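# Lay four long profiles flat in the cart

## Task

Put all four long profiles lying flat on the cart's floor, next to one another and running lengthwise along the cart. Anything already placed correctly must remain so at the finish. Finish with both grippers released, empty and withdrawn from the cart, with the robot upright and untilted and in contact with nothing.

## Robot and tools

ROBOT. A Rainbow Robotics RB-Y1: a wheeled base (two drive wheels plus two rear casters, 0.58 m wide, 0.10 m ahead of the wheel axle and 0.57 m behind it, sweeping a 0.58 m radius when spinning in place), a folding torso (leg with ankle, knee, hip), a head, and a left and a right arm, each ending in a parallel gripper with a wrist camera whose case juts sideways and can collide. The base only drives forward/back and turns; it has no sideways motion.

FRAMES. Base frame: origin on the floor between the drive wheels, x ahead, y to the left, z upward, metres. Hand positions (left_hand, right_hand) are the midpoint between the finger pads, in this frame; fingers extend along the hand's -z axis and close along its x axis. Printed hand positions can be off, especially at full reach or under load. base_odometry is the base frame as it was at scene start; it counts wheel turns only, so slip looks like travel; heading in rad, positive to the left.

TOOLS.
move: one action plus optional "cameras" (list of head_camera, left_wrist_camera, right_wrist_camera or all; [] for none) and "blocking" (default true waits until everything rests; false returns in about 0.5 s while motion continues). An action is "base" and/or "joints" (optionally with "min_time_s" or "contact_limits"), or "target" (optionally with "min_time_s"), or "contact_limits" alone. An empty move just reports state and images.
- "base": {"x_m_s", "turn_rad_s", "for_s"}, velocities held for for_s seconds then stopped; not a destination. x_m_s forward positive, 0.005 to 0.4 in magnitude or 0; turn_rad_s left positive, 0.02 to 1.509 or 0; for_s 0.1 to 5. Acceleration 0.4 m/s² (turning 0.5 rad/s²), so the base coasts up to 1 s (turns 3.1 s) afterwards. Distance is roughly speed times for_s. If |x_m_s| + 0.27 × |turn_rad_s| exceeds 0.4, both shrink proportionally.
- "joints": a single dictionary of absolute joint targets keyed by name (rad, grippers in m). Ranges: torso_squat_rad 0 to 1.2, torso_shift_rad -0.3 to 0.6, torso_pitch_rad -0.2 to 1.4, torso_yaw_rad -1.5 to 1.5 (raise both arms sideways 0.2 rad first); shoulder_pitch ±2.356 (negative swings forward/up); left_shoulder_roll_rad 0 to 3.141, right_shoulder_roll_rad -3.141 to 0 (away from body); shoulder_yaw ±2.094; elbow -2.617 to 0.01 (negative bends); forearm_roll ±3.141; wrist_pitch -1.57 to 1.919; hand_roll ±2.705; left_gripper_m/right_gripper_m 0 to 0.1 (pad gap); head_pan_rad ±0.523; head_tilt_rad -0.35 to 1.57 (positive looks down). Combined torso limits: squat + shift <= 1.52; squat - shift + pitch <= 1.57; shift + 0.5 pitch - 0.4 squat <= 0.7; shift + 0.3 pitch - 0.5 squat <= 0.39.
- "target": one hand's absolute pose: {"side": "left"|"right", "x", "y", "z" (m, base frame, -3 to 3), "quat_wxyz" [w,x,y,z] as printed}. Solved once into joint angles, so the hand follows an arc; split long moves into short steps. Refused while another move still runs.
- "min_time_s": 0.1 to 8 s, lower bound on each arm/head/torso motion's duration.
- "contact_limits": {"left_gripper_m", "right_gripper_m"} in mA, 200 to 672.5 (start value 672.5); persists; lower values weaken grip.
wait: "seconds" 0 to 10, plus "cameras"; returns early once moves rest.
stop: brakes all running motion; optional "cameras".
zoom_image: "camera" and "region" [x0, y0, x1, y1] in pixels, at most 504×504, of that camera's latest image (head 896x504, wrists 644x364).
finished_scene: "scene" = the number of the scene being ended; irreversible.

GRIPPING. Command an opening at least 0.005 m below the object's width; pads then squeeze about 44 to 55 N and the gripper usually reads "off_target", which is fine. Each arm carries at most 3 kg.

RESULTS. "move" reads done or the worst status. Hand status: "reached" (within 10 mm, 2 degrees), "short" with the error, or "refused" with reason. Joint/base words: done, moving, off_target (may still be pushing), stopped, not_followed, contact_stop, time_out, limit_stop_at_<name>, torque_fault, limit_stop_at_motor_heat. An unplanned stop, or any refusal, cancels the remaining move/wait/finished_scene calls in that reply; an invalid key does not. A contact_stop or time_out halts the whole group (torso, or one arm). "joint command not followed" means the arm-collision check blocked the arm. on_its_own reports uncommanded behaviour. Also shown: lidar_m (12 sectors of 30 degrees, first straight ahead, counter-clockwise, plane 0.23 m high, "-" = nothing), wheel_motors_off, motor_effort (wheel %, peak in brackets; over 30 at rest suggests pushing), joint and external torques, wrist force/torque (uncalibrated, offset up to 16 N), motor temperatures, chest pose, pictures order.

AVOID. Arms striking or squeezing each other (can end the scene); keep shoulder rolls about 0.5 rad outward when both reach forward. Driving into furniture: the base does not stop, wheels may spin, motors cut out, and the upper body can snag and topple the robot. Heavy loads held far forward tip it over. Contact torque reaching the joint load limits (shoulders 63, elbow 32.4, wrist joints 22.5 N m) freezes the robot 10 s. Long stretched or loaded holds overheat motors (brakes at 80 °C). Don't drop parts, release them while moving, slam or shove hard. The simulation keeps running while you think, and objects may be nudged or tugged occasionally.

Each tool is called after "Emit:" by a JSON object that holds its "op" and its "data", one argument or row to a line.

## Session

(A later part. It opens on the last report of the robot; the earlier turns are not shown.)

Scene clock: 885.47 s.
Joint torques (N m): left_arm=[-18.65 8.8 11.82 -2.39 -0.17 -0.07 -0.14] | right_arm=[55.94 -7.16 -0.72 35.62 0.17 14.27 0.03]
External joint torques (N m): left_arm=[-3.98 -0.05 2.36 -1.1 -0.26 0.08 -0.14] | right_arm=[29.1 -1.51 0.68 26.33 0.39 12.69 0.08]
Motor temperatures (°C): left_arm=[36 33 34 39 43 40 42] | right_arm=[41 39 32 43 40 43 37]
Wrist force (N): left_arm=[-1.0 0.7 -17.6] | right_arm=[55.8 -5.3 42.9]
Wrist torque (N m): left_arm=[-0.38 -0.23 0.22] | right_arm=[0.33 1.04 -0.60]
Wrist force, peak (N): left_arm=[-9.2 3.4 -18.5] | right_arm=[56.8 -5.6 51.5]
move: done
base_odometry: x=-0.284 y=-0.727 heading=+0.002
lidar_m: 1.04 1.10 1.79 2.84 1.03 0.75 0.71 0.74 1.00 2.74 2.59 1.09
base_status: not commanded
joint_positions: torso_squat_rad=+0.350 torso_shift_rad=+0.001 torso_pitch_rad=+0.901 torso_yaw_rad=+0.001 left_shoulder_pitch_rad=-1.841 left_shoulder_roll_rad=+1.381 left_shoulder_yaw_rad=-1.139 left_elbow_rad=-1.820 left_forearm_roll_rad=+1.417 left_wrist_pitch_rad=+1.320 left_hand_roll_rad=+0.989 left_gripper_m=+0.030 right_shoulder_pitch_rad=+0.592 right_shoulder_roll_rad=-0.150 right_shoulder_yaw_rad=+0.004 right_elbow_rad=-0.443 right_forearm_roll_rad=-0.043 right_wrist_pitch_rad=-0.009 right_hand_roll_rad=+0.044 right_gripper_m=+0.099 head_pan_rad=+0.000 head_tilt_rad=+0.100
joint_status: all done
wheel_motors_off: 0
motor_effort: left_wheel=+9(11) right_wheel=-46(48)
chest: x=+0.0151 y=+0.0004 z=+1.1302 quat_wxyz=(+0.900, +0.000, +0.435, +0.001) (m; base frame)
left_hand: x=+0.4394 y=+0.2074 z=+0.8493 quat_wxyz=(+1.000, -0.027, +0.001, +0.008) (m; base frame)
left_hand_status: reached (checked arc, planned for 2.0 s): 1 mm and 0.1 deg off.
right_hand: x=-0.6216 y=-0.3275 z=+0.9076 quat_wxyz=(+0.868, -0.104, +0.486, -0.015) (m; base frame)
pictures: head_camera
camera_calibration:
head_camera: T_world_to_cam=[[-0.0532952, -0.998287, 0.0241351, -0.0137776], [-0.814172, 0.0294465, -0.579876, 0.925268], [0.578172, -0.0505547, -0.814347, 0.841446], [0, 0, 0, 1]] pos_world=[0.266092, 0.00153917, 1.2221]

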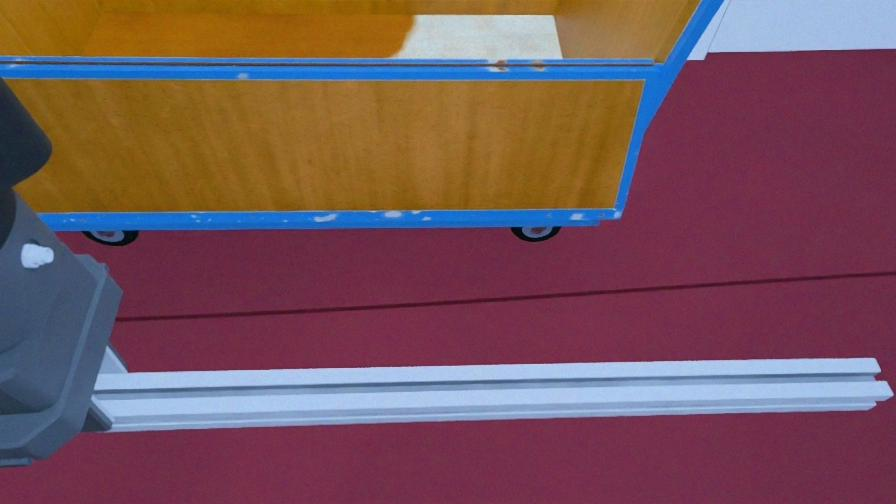

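Emit:
{"op": "move", "data": {
  "base": {"x_m_s":0.2,"for_s":2.2},
  "cameras": ["head_camera"]
}}

Emit:
{"op": "move", "data": {
  "joints": {"head_pan_rad":-0.3},
  "cameras": ["head_camera","left_wrist_camera"]
}}

Scene clock: 897.63 s.
Joint torques (N m): left_arm=[-17.75 9.76 11.66 -2.13 0.16 -0.37 0.01] | right_arm=[25.7 -6.51 -0.68 10.84 -0.01 2.05 -0.03]
External joint torques (N m): left_arm=[-3.08 0.92 2.21 -0.85 0.07 -0.23 0.01] | right_arm=[-1.77 -0.71 0.24 0.83 0.24 0.27 0.02]
Motor temperatures (°C): left_arm=[37 34 34 38 43 39 42] | right_arm=[46 39 32 49 40 48 37]
Wrist force (N): left_arm=[-1.3 0.8 -17.6] | right_arm=[1.1 -3.3 -8.3]
Wrist torque (N m): left_arm=[-0.29 -0.26 0.22] | right_arm=[-0.04 -0.12 -0.26]
Wrist force, peak (N): left_arm=[-1.8 -2.9 -18.6] | right_arm=[56.3 -5.6 45.6]
move: done
base_odometry: x=+0.156 y=-0.726 heading=+0.003
lidar_m: 0.59 0.63 0.88 4.56 1.66 1.20 1.15 1.19 1.63 4.44 2.01 0.62
base_status: done (sent for 2.2 of 2.2 s)
joint_positions: torso_squat_rad=+0.350 torso_shift_rad=+0.000 torso_pitch_rad=+0.901 torso_yaw_rad=+0.000 left_shoulder_pitch_rad=-1.842 left_shoulder_roll_rad=+1.381 left_shoulder_yaw_rad=-1.139 left_elbow_rad=-1.820 left_forearm_roll_rad=+1.417 left_wrist_pitch_rad=+1.320 left_hand_roll_rad=+0.989 left_gripper_m=+0.030 right_shoulder_pitch_rad=+0.600 right_shoulder_roll_rad=-0.150 right_shoulder_yaw_rad=+0.004 right_elbow_rad=-0.198 right_forearm_roll_rad=-0.043 right_wrist_pitch_rad=-0.006 right_hand_roll_rad=+0.044 right_gripper_m=+0.100 head_pan_rad=+0.000 head_tilt_rad=+0.100
joint_status: not commanded
wheel_motors_off: 0
motor_effort: left_wheel=+5(37) right_wheel=-6(45)
chest: x=+0.0146 y=+0.0004 z=+1.1303 quat_wxyz=(+0.900, +0.000, +0.435, +0.000) (m; base frame)
left_hand: x=+0.4393 y=+0.2068 z=+0.8495 quat_wxyz=(+1.000, -0.027, +0.001, +0.007) (m; base frame)
right_hand: x=-0.6663 y=-0.3075 z=+1.0236 quat_wxyz=(+0.798, -0.102, +0.593, -0.029) (m; base frame)
pictures: head_camera
camera_calibration:
head_camera: T_world_to_cam=[[-0.0541234, -0.998235, 0.0244383, -0.0142127], [-0.813946, 0.029928, -0.580169, 0.925256], [0.578414, -0.0512922, -0.814129, 0.841517], [0, 0, 0, 1]] pos_world=[0.265594, 0.00128453, 1.22226]

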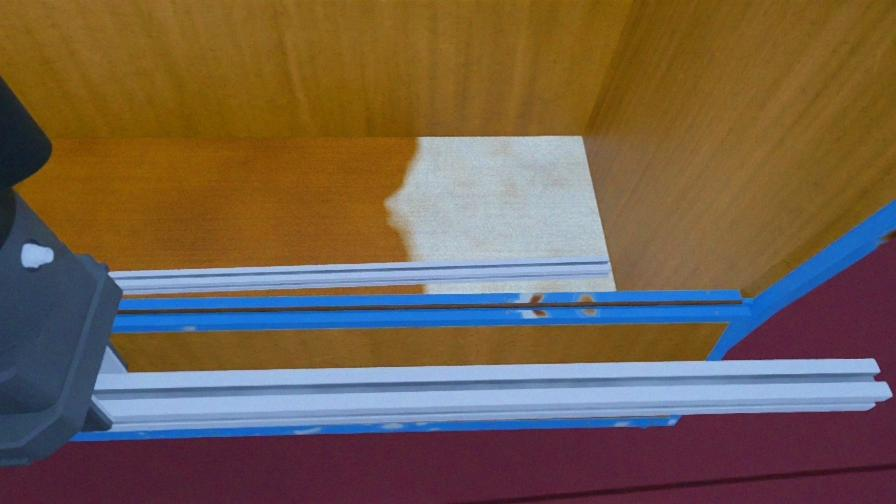

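Scene clock: 898.47 s.
Joint torques (N m): left_arm=[-18.25 8.85 11.78 -1.83 -0.01 -0.13 -0.01] | right_arm=[25.7 -6.48 -0.67 11.09 0.09 2.03 -0.11]
External joint torques (N m): left_arm=[-3.57 0.01 2.32 -0.54 -0.1 0.01 -0.01] | right_arm=[-1.77 -0.68 0.25 1.08 0.33 0.25 -0.06]
Motor temperatures (°C): left_arm=[37 34 34 38 43 39 42] | right_arm=[46 39 32 49 40 48 37]
Wrist force (N): left_arm=[-1.2 1.2 -18.0] | right_arm=[1.0 -3.4 -8.3]
Wrist torque (N m): left_arm=[-0.20 -0.25 0.26] | right_arm=[-0.04 -0.15 -0.26]
Wrist force, peak (N): left_arm=[-1.0 0.8 -18.2] | right_arm=[1.2 -3.5 -8.4]
move: done
base_odometry: x=+0.156 y=-0.726 heading=+0.003
lidar_m: 0.59 0.63 0.88 4.55 1.68 1.21 1.14 1.19 1.63 4.43 2.01 0.63
base_status: not commanded
joint_positions: torso_squat_rad=+0.350 torso_shift_rad=+0.000 torso_pitch_rad=+0.901 torso_yaw_rad=+0.000 left_shoulder_pitch_rad=-1.842 left_shoulder_roll_rad=+1.381 left_shoulder_yaw_rad=-1.139 left_elbow_rad=-1.820 left_forearm_roll_rad=+1.417 left_wrist_pitch_rad=+1.320 left_hand_roll_rad=+0.989 left_gripper_m=+0.030 right_shoulder_pitch_rad=+0.600 right_shoulder_roll_rad=-0.150 right_shoulder_yaw_rad=+0.004 right_elbow_rad=-0.198 right_forearm_roll_rad=-0.043 right_wrist_pitch_rad=-0.006 right_hand_roll_rad=+0.044 right_gripper_m=+0.100 head_pan_rad=-0.300 head_tilt_rad=+0.100
joint_status: all done
wheel_motors_off: 0
motor_effort: left_wheel=+5(6) right_wheel=-8(10)
chest: x=+0.0146 y=+0.0004 z=+1.1303 quat_wxyz=(+0.900, +0.000, +0.435, +0.000) (m; base frame)
left_hand: x=+0.4393 y=+0.2068 z=+0.8495 quat_wxyz=(+1.000, -0.027, +0.001, +0.007) (m; base frame)
right_hand: x=-0.6663 y=-0.3075 z=+1.0236 quat_wxyz=(+0.798, -0.102, +0.593, -0.029) (m; base frame)
pictures: head_camera, left_wrist_camera
camera_calibration:
head_camera: T_world_to_cam=[[-0.235915, -0.93807, 0.253712, -0.264283], [-0.806899, 0.0436044, -0.589077, 0.934967], [0.541533, -0.343692, -0.767215, 0.790444], [0, 0, 0, 1]] pos_world=[0.264025, -0.0170148, 1.22426]
left_wrist_camera: T_world_to_cam=[[0.998828, 0.0369461, 0.0312819, -0.473602], [0.0151175, -0.851912, 0.523467, -0.243187], [0.0459895, -0.522381, -0.851471, 0.889968], [0, 0, 0, 1]] pos_world=[0.435794, 0.275226, 0.899898]

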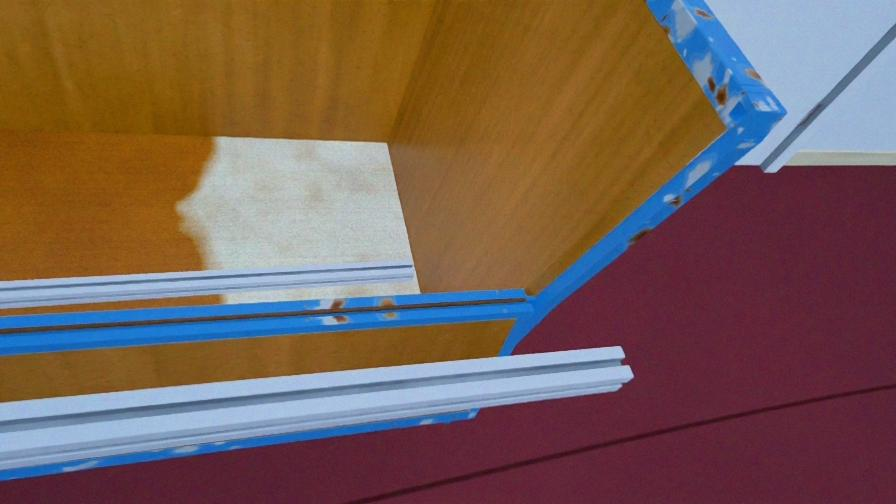

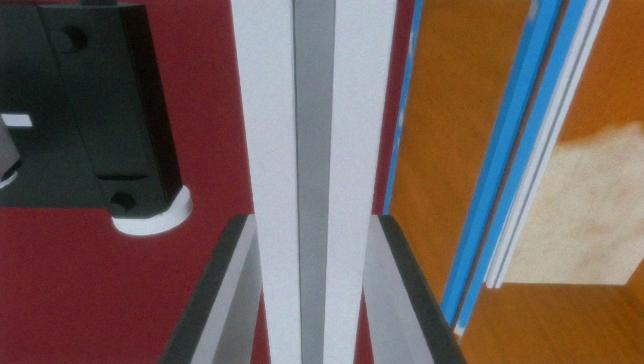

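Emit:
{"op": "move", "data": {
  "target": {"side":"left","x":0.44,"y":0.207,"z":0.85,"quat_wxyz":[0.998,-0.0637,0,0.0075]},
  "cameras": ["head_camera"]
}}

Emit:
{"op": "zoom_image", "data": {
  "camera": "head_camera",
  "region": [400, 250, 760, 450]
}}

Emit:
{"op": "move", "data": {
  "joints": {"head_pan_rad":0.1},
  "cameras": ["head_camera"]
}}

Scene clock: 911.80 s.
Joint torques (N m): left_arm=[-16.92 10 12.04 -1.79 0.24 -0.45 0.31] | right_arm=[25.85 -6.36 -1.29 10.45 -0.06 1.8 -0.08]
External joint torques (N m): left_arm=[-2.64 0.65 2.51 -0.55 0.08 -0.22 0.31] | right_arm=[-1.62 -0.55 -0.37 0.44 0.19 0.02 -0.02]
Motor temperatures (°C): left_arm=[37 34 34 38 43 39 42] | right_arm=[45 39 32 47 40 46 37]
Wrist force (N): left_arm=[-1.2 1.9 -17.9] | right_arm=[1.1 -3.4 -8.1]
Wrist torque (N m): left_arm=[-0.07 -0.24 0.22] | right_arm=[-0.03 -0.14 -0.27]
Wrist force, peak (N): left_arm=[-0.8 2.8 -19.5] | right_arm=[1.4 -4.1 -8.3]
move: done
base_odometry: x=+0.156 y=-0.726 heading=+0.003
lidar_m: 0.60 0.63 0.88 4.55 1.66 1.20 1.15 1.19 1.64 4.44 2.00 0.63
base_status: not commanded
joint_positions: torso_squat_rad=+0.350 torso_shift_rad=+0.000 torso_pitch_rad=+0.901 torso_yaw_rad=+0.000 left_shoulder_pitch_rad=-1.804 left_shoulder_roll_rad=+1.419 left_shoulder_yaw_rad=-1.116 left_elbow_rad=-1.815 left_forearm_roll_rad=+1.471 left_wrist_pitch_rad=+1.247 left_hand_roll_rad=+0.931 left_gripper_m=+0.030 right_shoulder_pitch_rad=+0.600 right_shoulder_roll_rad=-0.150 right_shoulder_yaw_rad=+0.004 right_elbow_rad=-0.198 right_forearm_roll_rad=-0.043 right_wrist_pitch_rad=-0.006 right_hand_roll_rad=+0.044 right_gripper_m=+0.100 head_pan_rad=-0.300 head_tilt_rad=+0.100
joint_status: all done
wheel_motors_off: 0
motor_effort: left_wheel=+7(9) right_wheel=-7(8)
chest: x=+0.0146 y=+0.0004 z=+1.1303 quat_wxyz=(+0.900, +0.000, +0.435, +0.000) (m; base frame)
left_hand: x=+0.4395 y=+0.2072 z=+0.8494 quat_wxyz=(+0.998, -0.063, +0.001, +0.008) (m; base frame)
left_hand_status: reached (checked arc, planned for 0.2 s): 1 mm and 0.1 deg off.
right_hand: x=-0.6663 y=-0.3076 z=+1.0236 quat_wxyz=(+0.798, -0.102, +0.593, -0.029) (m; base frame)
pictures: head_camera
camera_calibration:
head_camera: T_world_to_cam=[[-0.235897, -0.938068, 0.253736, -0.2643], [-0.806899, 0.0435725, -0.58908, 0.93497], [0.541541, -0.343701, -0.767204, 0.790437], [0, 0, 0, 1]] pos_world=[0.264024, -0.0169965, 1.22426]

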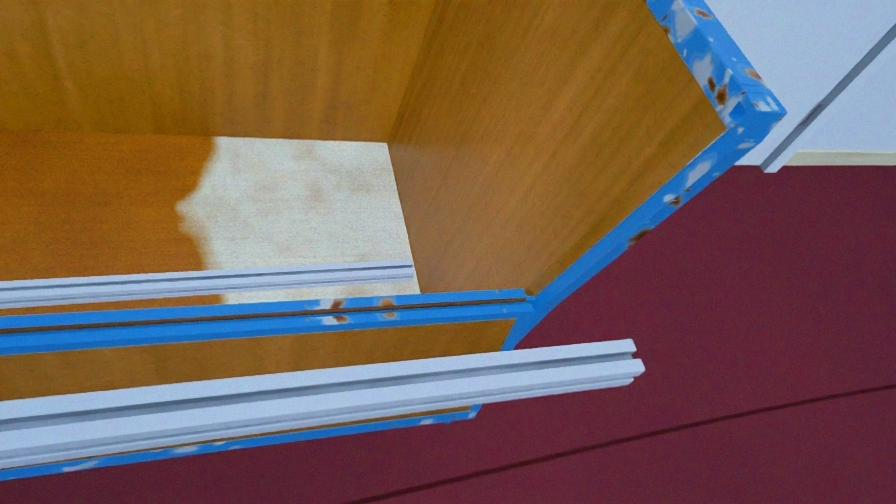

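Scaled by 1.400 from the camera's 896x504 image, which has a finer 1280x720 frame.

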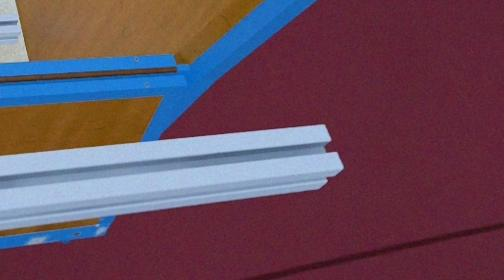

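Scene clock: 912.73 s.
Joint torques (N m): left_arm=[-17.58 9.9 12.3 -1.98 0.29 -0.3 0.17] | right_arm=[26.29 -6.33 -0.43 10.77 -0.09 2.01 0.11]
External joint torques (N m): left_arm=[-3.3 0.55 2.77 -0.74 0.13 -0.06 0.17] | right_arm=[-1.18 -0.53 0.5 0.76 0.15 0.23 0.16]
Motor temperatures (°C): left_arm=[37 34 34 38 43 39 42] | right_arm=[45 39 32 47 40 46 37]
Wrist force (N): left_arm=[-1.2 2.1 -18.1] | right_arm=[1.0 -3.4 -8.5]
Wrist torque (N m): left_arm=[-0.19 -0.23 0.23] | right_arm=[-0.03 -0.16 -0.26]
Wrist force, peak (N): left_arm=[-1.4 2.2 -18.3] | right_arm=[1.0 -3.5 -8.6]
move: done
base_odometry: x=+0.156 y=-0.726 heading=+0.003
lidar_m: 0.60 0.63 0.87 4.55 1.66 1.21 1.14 1.20 1.64 4.43 2.00 0.62
base_status: not commanded
joint_positions: torso_squat_rad=+0.350 torso_shift_rad=+0.000 torso_pitch_rad=+0.901 torso_yaw_rad=+0.000 left_shoulder_pitch_rad=-1.804 left_shoulder_roll_rad=+1.419 left_shoulder_yaw_rad=-1.116 left_elbow_rad=-1.815 left_forearm_roll_rad=+1.471 left_wrist_pitch_rad=+1.247 left_hand_roll_rad=+0.931 left_gripper_m=+0.030 right_shoulder_pitch_rad=+0.600 right_shoulder_roll_rad=-0.150 right_shoulder_yaw_rad=+0.004 right_elbow_rad=-0.198 right_forearm_roll_rad=-0.043 right_wrist_pitch_rad=-0.006 right_hand_roll_rad=+0.044 right_gripper_m=+0.100 head_pan_rad=+0.100 head_tilt_rad=+0.100
joint_status: all done
wheel_motors_off: 0
motor_effort: left_wheel=+7(8) right_wheel=-8(10)
chest: x=+0.0146 y=+0.0004 z=+1.1303 quat_wxyz=(+0.900, +0.000, +0.435, +0.000) (m; base frame)
left_hand: x=+0.4395 y=+0.2072 z=+0.8494 quat_wxyz=(+0.998, -0.063, +0.001, +0.008) (m; base frame)
right_hand: x=-0.6663 y=-0.3076 z=+1.0236 quat_wxyz=(+0.798, -0.102, +0.593, -0.029) (m; base frame)
pictures: head_camera
camera_calibration:
head_camera: T_world_to_cam=[[0.00793725, -0.99852, -0.0538088, 0.0711346], [-0.815689, 0.0246618, -0.577965, 0.922854], [0.578437, 0.0484787, -0.814285, 0.841656], [0, 0, 0, 1]] pos_world=[0.265352, 0.00746771, 1.22255]

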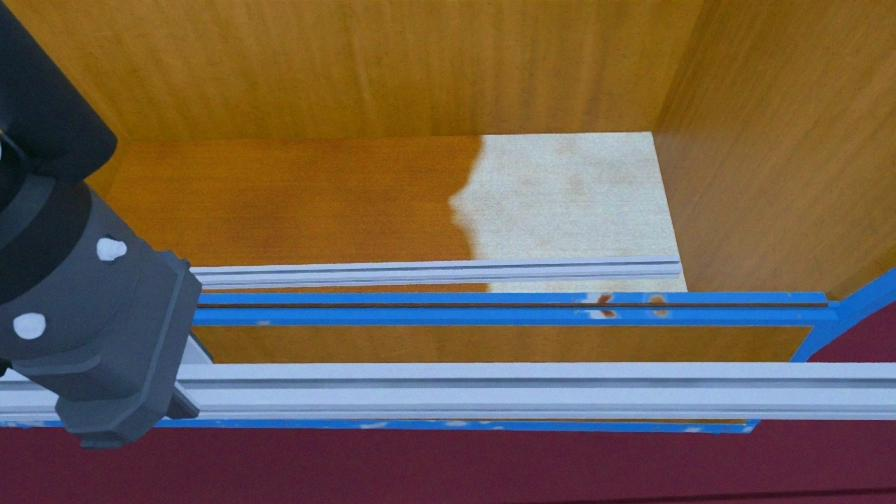

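Emit:
{"op": "move", "data": {
  "target": {"side":"left","x":0.44,"y":0.19,"z":0.85,"quat_wxyz":[0.998,-0.0637,0,0.0075]},
  "cameras": []
}}

Emit:
{"op": "move", "data": {
  "base": {"x_m_s":0.2,"for_s":1.2},
  "cameras": ["head_camera"]
}}

Emit:
{"op": "move", "data": {
  "base": {"x_m_s":0.1,"for_s":1.8},
  "joints": {"head_pan_rad":0,"head_tilt_rad":0.3},
  "cameras": ["head_camera"]
}}

Scene clock: 921.80 s.
Joint torques (N m): left_arm=[-18.05 9.75 11.61 -2.65 -0.04 -0.34 0.28] | right_arm=[25.89 -5.92 -0.73 10.93 -0.04 2 0.09]
External joint torques (N m): left_arm=[-3.37 0.87 2.07 -1.26 -0.2 -0.1 0.28] | right_arm=[-1.58 -0.12 0.19 0.92 0.21 0.22 0.14]
Motor temperatures (°C): left_arm=[37 34 35 37 43 39 42] | right_arm=[44 39 32 46 40 45 37]
Wrist force (N): left_arm=[-0.7 2.1 -18.1] | right_arm=[1.2 -3.2 -8.4]
Wrist torque (N m): left_arm=[-0.25 -0.25 0.45] | right_arm=[-0.05 -0.11 -0.27]
Wrist force, peak (N): left_arm=[-3.8 1.0 -19.3] | right_arm=[1.0 -3.5 -8.7]
move: done
base_odometry: x=+0.156 y=-0.726 heading=+0.003
lidar_m: 0.59 0.63 0.88 4.55 1.66 1.21 1.15 1.20 1.63 4.45 2.01 0.62
base_status: not commanded
joint_positions: torso_squat_rad=+0.350 torso_shift_rad=+0.000 torso_pitch_rad=+0.901 torso_yaw_rad=+0.000 left_shoulder_pitch_rad=-1.823 left_shoulder_roll_rad=+1.377 left_shoulder_yaw_rad=-1.120 left_elbow_rad=-1.819 left_forearm_roll_rad=+1.451 left_wrist_pitch_rad=+1.265 left_hand_roll_rad=+0.975 left_gripper_m=+0.030 right_shoulder_pitch_rad=+0.600 right_shoulder_roll_rad=-0.150 right_shoulder_yaw_rad=+0.004 right_elbow_rad=-0.198 right_forearm_roll_rad=-0.043 right_wrist_pitch_rad=-0.006 right_hand_roll_rad=+0.044 right_gripper_m=+0.100 head_pan_rad=+0.100 head_tilt_rad=+0.100
joint_status: all done
wheel_motors_off: 0
motor_effort: left_wheel=+6(8) right_wheel=-6(9)
chest: x=+0.0146 y=+0.0003 z=+1.1303 quat_wxyz=(+0.900, +0.000, +0.435, +0.000) (m; base frame)
left_hand: x=+0.4392 y=+0.1903 z=+0.8498 quat_wxyz=(+0.998, -0.064, +0.001, +0.007) (m; base frame)
left_hand_status: reached (checked arc, planned for 0.2 s): 1 mm and 0.1 deg off.
right_hand: x=-0.6663 y=-0.3076 z=+1.0236 quat_wxyz=(+0.798, -0.102, +0.593, -0.029) (m; base frame)
pictures: none
No camera images: "cameras" was empty.

Scene clock: 924.03 s.
Joint torques (N m): left_arm=[-18.24 9.87 11.63 -1.87 0.26 -0.59 0.25] | right_arm=[26.17 -5.72 -0.76 10.71 0.09 1.92 -0.12]
External joint torques (N m): left_arm=[-3.56 0.99 2.09 -0.47 0.1 -0.34 0.25] | right_arm=[-1.3 0.08 0.17 0.7 0.34 0.14 -0.07]
Motor temperatures (°C): left_arm=[37 34 35 37 43 39 42] | right_arm=[44 39 32 46 39 45 37]
Wrist force (N): left_arm=[-1.1 1.9 -17.8] | right_arm=[1.2 -3.3 -8.3]
Wrist torque (N m): left_arm=[-0.20 -0.25 0.26] | right_arm=[-0.03 -0.13 -0.26]
Wrist force, peak (N): left_arm=[-0.5 2.1 -18.6] | right_arm=[1.2 -3.3 -8.8]
move: done
base_odometry: x=+0.397 y=-0.725 heading=+0.003
lidar_m: 0.36 0.39 0.52 4.60 2.00 1.46 1.38 1.44 1.98 4.66 0.51 0.37
base_status: done (sent for 1.2 of 1.2 s)
joint_positions: torso_squat_rad=+0.350 torso_shift_rad=+0.000 torso_pitch_rad=+0.901 torso_yaw_rad=+0.000 left_shoulder_pitch_rad=-1.823 left_shoulder_roll_rad=+1.377 left_shoulder_yaw_rad=-1.120 left_elbow_rad=-1.819 left_forearm_roll_rad=+1.451 left_wrist_pitch_rad=+1.265 left_hand_roll_rad=+0.975 left_gripper_m=+0.030 right_shoulder_pitch_rad=+0.600 right_shoulder_roll_rad=-0.150 right_shoulder_yaw_rad=+0.004 right_elbow_rad=-0.198 right_forearm_roll_rad=-0.043 right_wrist_pitch_rad=-0.006 right_hand_roll_rad=+0.044 right_gripper_m=+0.100 head_pan_rad=+0.100 head_tilt_rad=+0.100
joint_status: not commanded
wheel_motors_off: 0
motor_effort: left_wheel=+3(35) right_wheel=-7(25)
chest: x=+0.0146 y=+0.0003 z=+1.1303 quat_wxyz=(+0.900, +0.000, +0.435, +0.000) (m; base frame)
left_hand: x=+0.4393 y=+0.1903 z=+0.8498 quat_wxyz=(+0.998, -0.064, +0.001, +0.007) (m; base frame)
right_hand: x=-0.6663 y=-0.3076 z=+1.0236 quat_wxyz=(+0.798, -0.102, +0.593, -0.029) (m; base frame)
pictures: head_camera
camera_calibration:
head_camera: T_world_to_cam=[[0.00788588, -0.998519, -0.0538332, 0.0711427], [-0.815687, 0.0247179, -0.577965, 0.922853], [0.57844, 0.0484688, -0.814284, 0.841656], [0, 0, 0, 1]] pos_world=[0.26535, 0.00743221, 1.22255]

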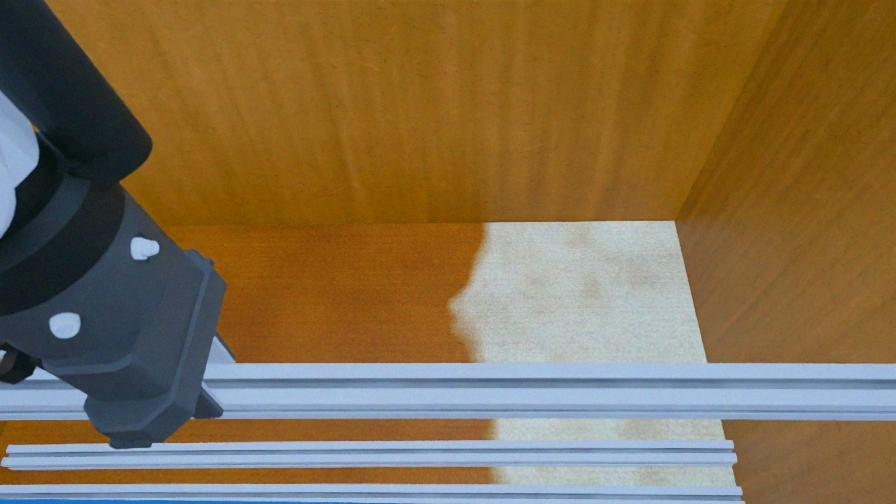

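Scene clock: 926.63 s.
Joint torques (N m): left_arm=[-18.19 10.28 11.91 -2.13 0.18 -0.5 0.3] | right_arm=[25.76 -5.6 -0.65 10.73 0.08 1.79 -0.09]
External joint torques (N m): left_arm=[-3.52 1.4 2.36 -0.73 0.02 -0.25 0.3] | right_arm=[-1.71 0.2 0.27 0.72 0.33 0.01 -0.04]
Motor temperatures (°C): left_arm=[37 34 35 37 43 39 42] | right_arm=[44 39 32 46 39 44 37]
Wrist force (N): left_arm=[-1.2 1.7 -18.0] | right_arm=[1.3 -3.3 -8.3]
Wrist torque (N m): left_arm=[-0.12 -0.24 0.21] | right_arm=[-0.04 -0.12 -0.27]
Wrist force, peak (N): left_arm=[-1.7 1.7 -18.4] | right_arm=[1.0 -3.5 -8.9]
move: done
base_odometry: x=+0.577 y=-0.725 heading=+0.004
lidar_m: 0.18 0.20 0.28 0.81 2.26 1.65 1.57 1.63 2.22 3.96 0.27 0.19
base_status: done (sent for 1.8 of 1.8 s)
joint_positions: torso_squat_rad=+0.350 torso_shift_rad=+0.000 torso_pitch_rad=+0.901 torso_yaw_rad=+0.000 left_shoulder_pitch_rad=-1.823 left_shoulder_roll_rad=+1.377 left_shoulder_yaw_rad=-1.120 left_elbow_rad=-1.819 left_forearm_roll_rad=+1.451 left_wrist_pitch_rad=+1.265 left_hand_roll_rad=+0.975 left_gripper_m=+0.030 right_shoulder_pitch_rad=+0.600 right_shoulder_roll_rad=-0.150 right_shoulder_yaw_rad=+0.004 right_elbow_rad=-0.198 right_forearm_roll_rad=-0.043 right_wrist_pitch_rad=-0.006 right_hand_roll_rad=+0.044 right_gripper_m=+0.100 head_pan_rad=+0.000 head_tilt_rad=+0.300
joint_status: all done
wheel_motors_off: 0
motor_effort: left_wheel=+2(33) right_wheel=-9(22)
chest: x=+0.0146 y=+0.0003 z=+1.1303 quat_wxyz=(+0.900, +0.000, +0.435, +0.000) (m; base frame)
left_hand: x=+0.4393 y=+0.1903 z=+0.8498 quat_wxyz=(+0.998, -0.064, +0.001, +0.007) (m; base frame)
right_hand: x=-0.6663 y=-0.3076 z=+1.0236 quat_wxyz=(+0.798, -0.102, +0.593, -0.029) (m; base frame)
pictures: head_camera
camera_calibration:
head_camera: T_world_to_cam=[[-0.0483347, -0.998224, 0.0348142, -0.0281365], [-0.912968, 0.0300146, -0.406925, 0.729237], [0.405158, -0.0514529, -0.912798, 0.995653], [0, 0, 0, 1]] pos_world=[0.261014, 0.00125495, 1.20655]

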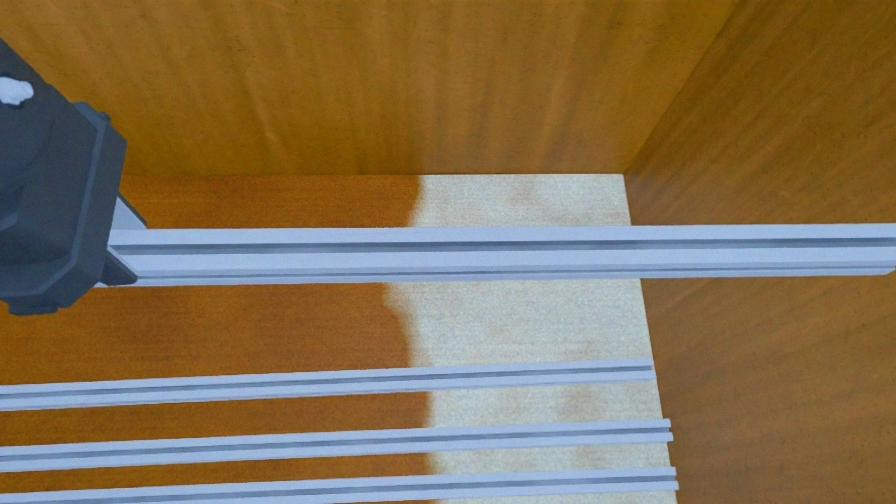

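Emit:
{"op": "move", "data": {
  "target": {"side":"left","x":0.49,"y":0.19,"z":0.82,"quat_wxyz":[0.998,-0.0637,0,0.0075]},
  "cameras": []
}}

Emit:
{"op": "move", "data": {
  "joints": {"torso_squat_rad":0.55,"torso_pitch_rad":1.0,"torso_shift_rad":0.1,"head_pan_rad":0,"head_tilt_rad":0.6},
  "min_time_s": 2,
  "cameras": ["head_camera"]
}}

Emit:
{"op": "move", "data": {
  "target": {"side":"left","x":0.49,"y":0.19,"z":0.52,"quat_wxyz":[0.998,-0.0637,0,0.0075]},
  "min_time_s": 1.5,
  "cameras": ["head_camera"]
}}

Scene clock: 933.83 s.
Joint torques (N m): left_arm=[-21.36 9.57 10.43 -2.33 0.26 -0.36 0.31] | right_arm=[26.12 -5.24 -0.58 10.5 0.1 1.86 -0.09]
External joint torques (N m): left_arm=[-4.33 0.58 1.1 -0.85 0.08 -0.14 0.25] | right_arm=[-1.35 0.56 0.34 0.49 0.34 0.08 -0.04]
Motor temperatures (°C): left_arm=[37 34 35 37 43 39 42] | right_arm=[44 39 32 45 39 44 37]
Wrist force (N): left_arm=[-0.9 2.5 -17.9] | right_arm=[1.1 -3.4 -8.3]
Wrist torque (N m): left_arm=[-0.27 -0.32 0.70] | right_arm=[-0.03 -0.13 -0.27]
Wrist force, peak (N): left_arm=[-2.6 2.8 -21.0] | right_arm=[1.2 -3.7 -8.5]
move: done
base_odometry: x=+0.577 y=-0.725 heading=+0.004
lidar_m: 0.18 0.19 0.27 0.82 2.26 1.64 1.56 1.63 2.23 3.96 0.25 0.19
base_status: not commanded
joint_positions: torso_squat_rad=+0.350 torso_shift_rad=+0.000 torso_pitch_rad=+0.901 torso_yaw_rad=+0.000 left_shoulder_pitch_rad=-1.847 left_shoulder_roll_rad=+1.213 left_shoulder_yaw_rad=-1.132 left_elbow_rad=-1.493 left_forearm_roll_rad=+1.447 left_wrist_pitch_rad=+1.257 left_hand_roll_rad=+0.797 left_gripper_m=+0.030 right_shoulder_pitch_rad=+0.600 right_shoulder_roll_rad=-0.150 right_shoulder_yaw_rad=+0.004 right_elbow_rad=-0.198 right_forearm_roll_rad=-0.043 right_wrist_pitch_rad=-0.006 right_hand_roll_rad=+0.044 right_gripper_m=+0.100 head_pan_rad=+0.000 head_tilt_rad=+0.300
joint_status: all done
wheel_motors_off: 0
motor_effort: left_wheel=+5(5) right_wheel=-5(10)
chest: x=+0.0146 y=+0.0003 z=+1.1303 quat_wxyz=(+0.900, +0.000, +0.435, +0.000) (m; base frame)
left_hand: x=+0.4894 y=+0.1902 z=+0.8193 quat_wxyz=(+0.998, -0.063, +0.001, +0.008) (m; base frame)
left_hand_status: reached (checked arc, planned for 0.7 s): 1 mm and 0.1 deg off.
right_hand: x=-0.6663 y=-0.3076 z=+1.0236 quat_wxyz=(+0.798, -0.102, +0.593, -0.029) (m; base frame)
pictures: none
No camera images: "cameras" was empty.

Scene clock: 936.13 s.
Joint torques (N m): left_arm=[-20.99 9.27 10.97 -2.51 0.45 -0.09 0.34] | right_arm=[26.28 -5.67 -0.66 10.91 -0.05 1.98 -0.08]
External joint torques (N m): left_arm=[-4.89 0.21 2.09 -0.49 0.15 0 0.34] | right_arm=[-1.55 -0.15 0.24 0.76 0.2 0.15 -0.03]
Motor temperatures (°C): left_arm=[38 34 35 37 43 39 42] | right_arm=[44 39 32 45 39 43 37]
Wrist force (N): left_arm=[-0.1 1.9 -18.2] | right_arm=[1.2 -3.2 -7.8]
Wrist torque (N m): left_arm=[-0.34 -0.30 0.21] | right_arm=[-0.03 -0.13 -0.25]
Wrist force, peak (N): left_arm=[0.4 2.3 -18.7] | right_arm=[1.1 -3.5 -8.5]
move: done
base_odometry: x=+0.577 y=-0.725 heading=+0.004
lidar_m: 0.17 0.20 0.27 0.82 2.26 1.64 1.57 1.63 2.23 3.96 0.26 0.19
base_status: not commanded
joint_positions: torso_squat_rad=+0.550 torso_shift_rad=+0.100 torso_pitch_rad=+1.001 torso_yaw_rad=+0.000 left_shoulder_pitch_rad=-1.847 left_shoulder_roll_rad=+1.213 left_shoulder_yaw_rad=-1.132 left_elbow_rad=-1.493 left_forearm_roll_rad=+1.447 left_wrist_pitch_rad=+1.257 left_hand_roll_rad=+0.797 left_gripper_m=+0.030 right_shoulder_pitch_rad=+0.600 right_shoulder_roll_rad=-0.150 right_shoulder_yaw_rad=+0.004 right_elbow_rad=-0.198 right_forearm_roll_rad=-0.043 right_wrist_pitch_rad=-0.006 right_hand_roll_rad=+0.044 right_gripper_m=+0.100 head_pan_rad=+0.000 head_tilt_rad=+0.600
joint_status: all done
wheel_motors_off: 0
motor_effort: left_wheel=+5(6) right_wheel=-5(8)
chest: x=+0.0922 y=+0.0003 z=+1.0414 quat_wxyz=(+0.877, +0.000, +0.480, +0.000) (m; base frame)
left_hand: x=+0.5336 y=+0.1902 z=+0.6846 quat_wxyz=(+0.997, -0.063, +0.051, +0.011) (m; base frame)
right_hand: x=-0.5960 y=-0.3076 z=+1.0031 quat_wxyz=(+0.768, -0.103, +0.632, -0.024) (m; base frame)
pictures: head_camera
camera_calibration:
head_camera: T_world_to_cam=[[-0.0311312, -0.998209, 0.0510768, -0.0433054], [-0.999356, 0.0301738, -0.0194091, 0.350985], [0.0178331, -0.0516482, -0.998506, 1.06554], [0, 0, 0, 1]] pos_world=[0.330409, 0.00121457, 1.07297]

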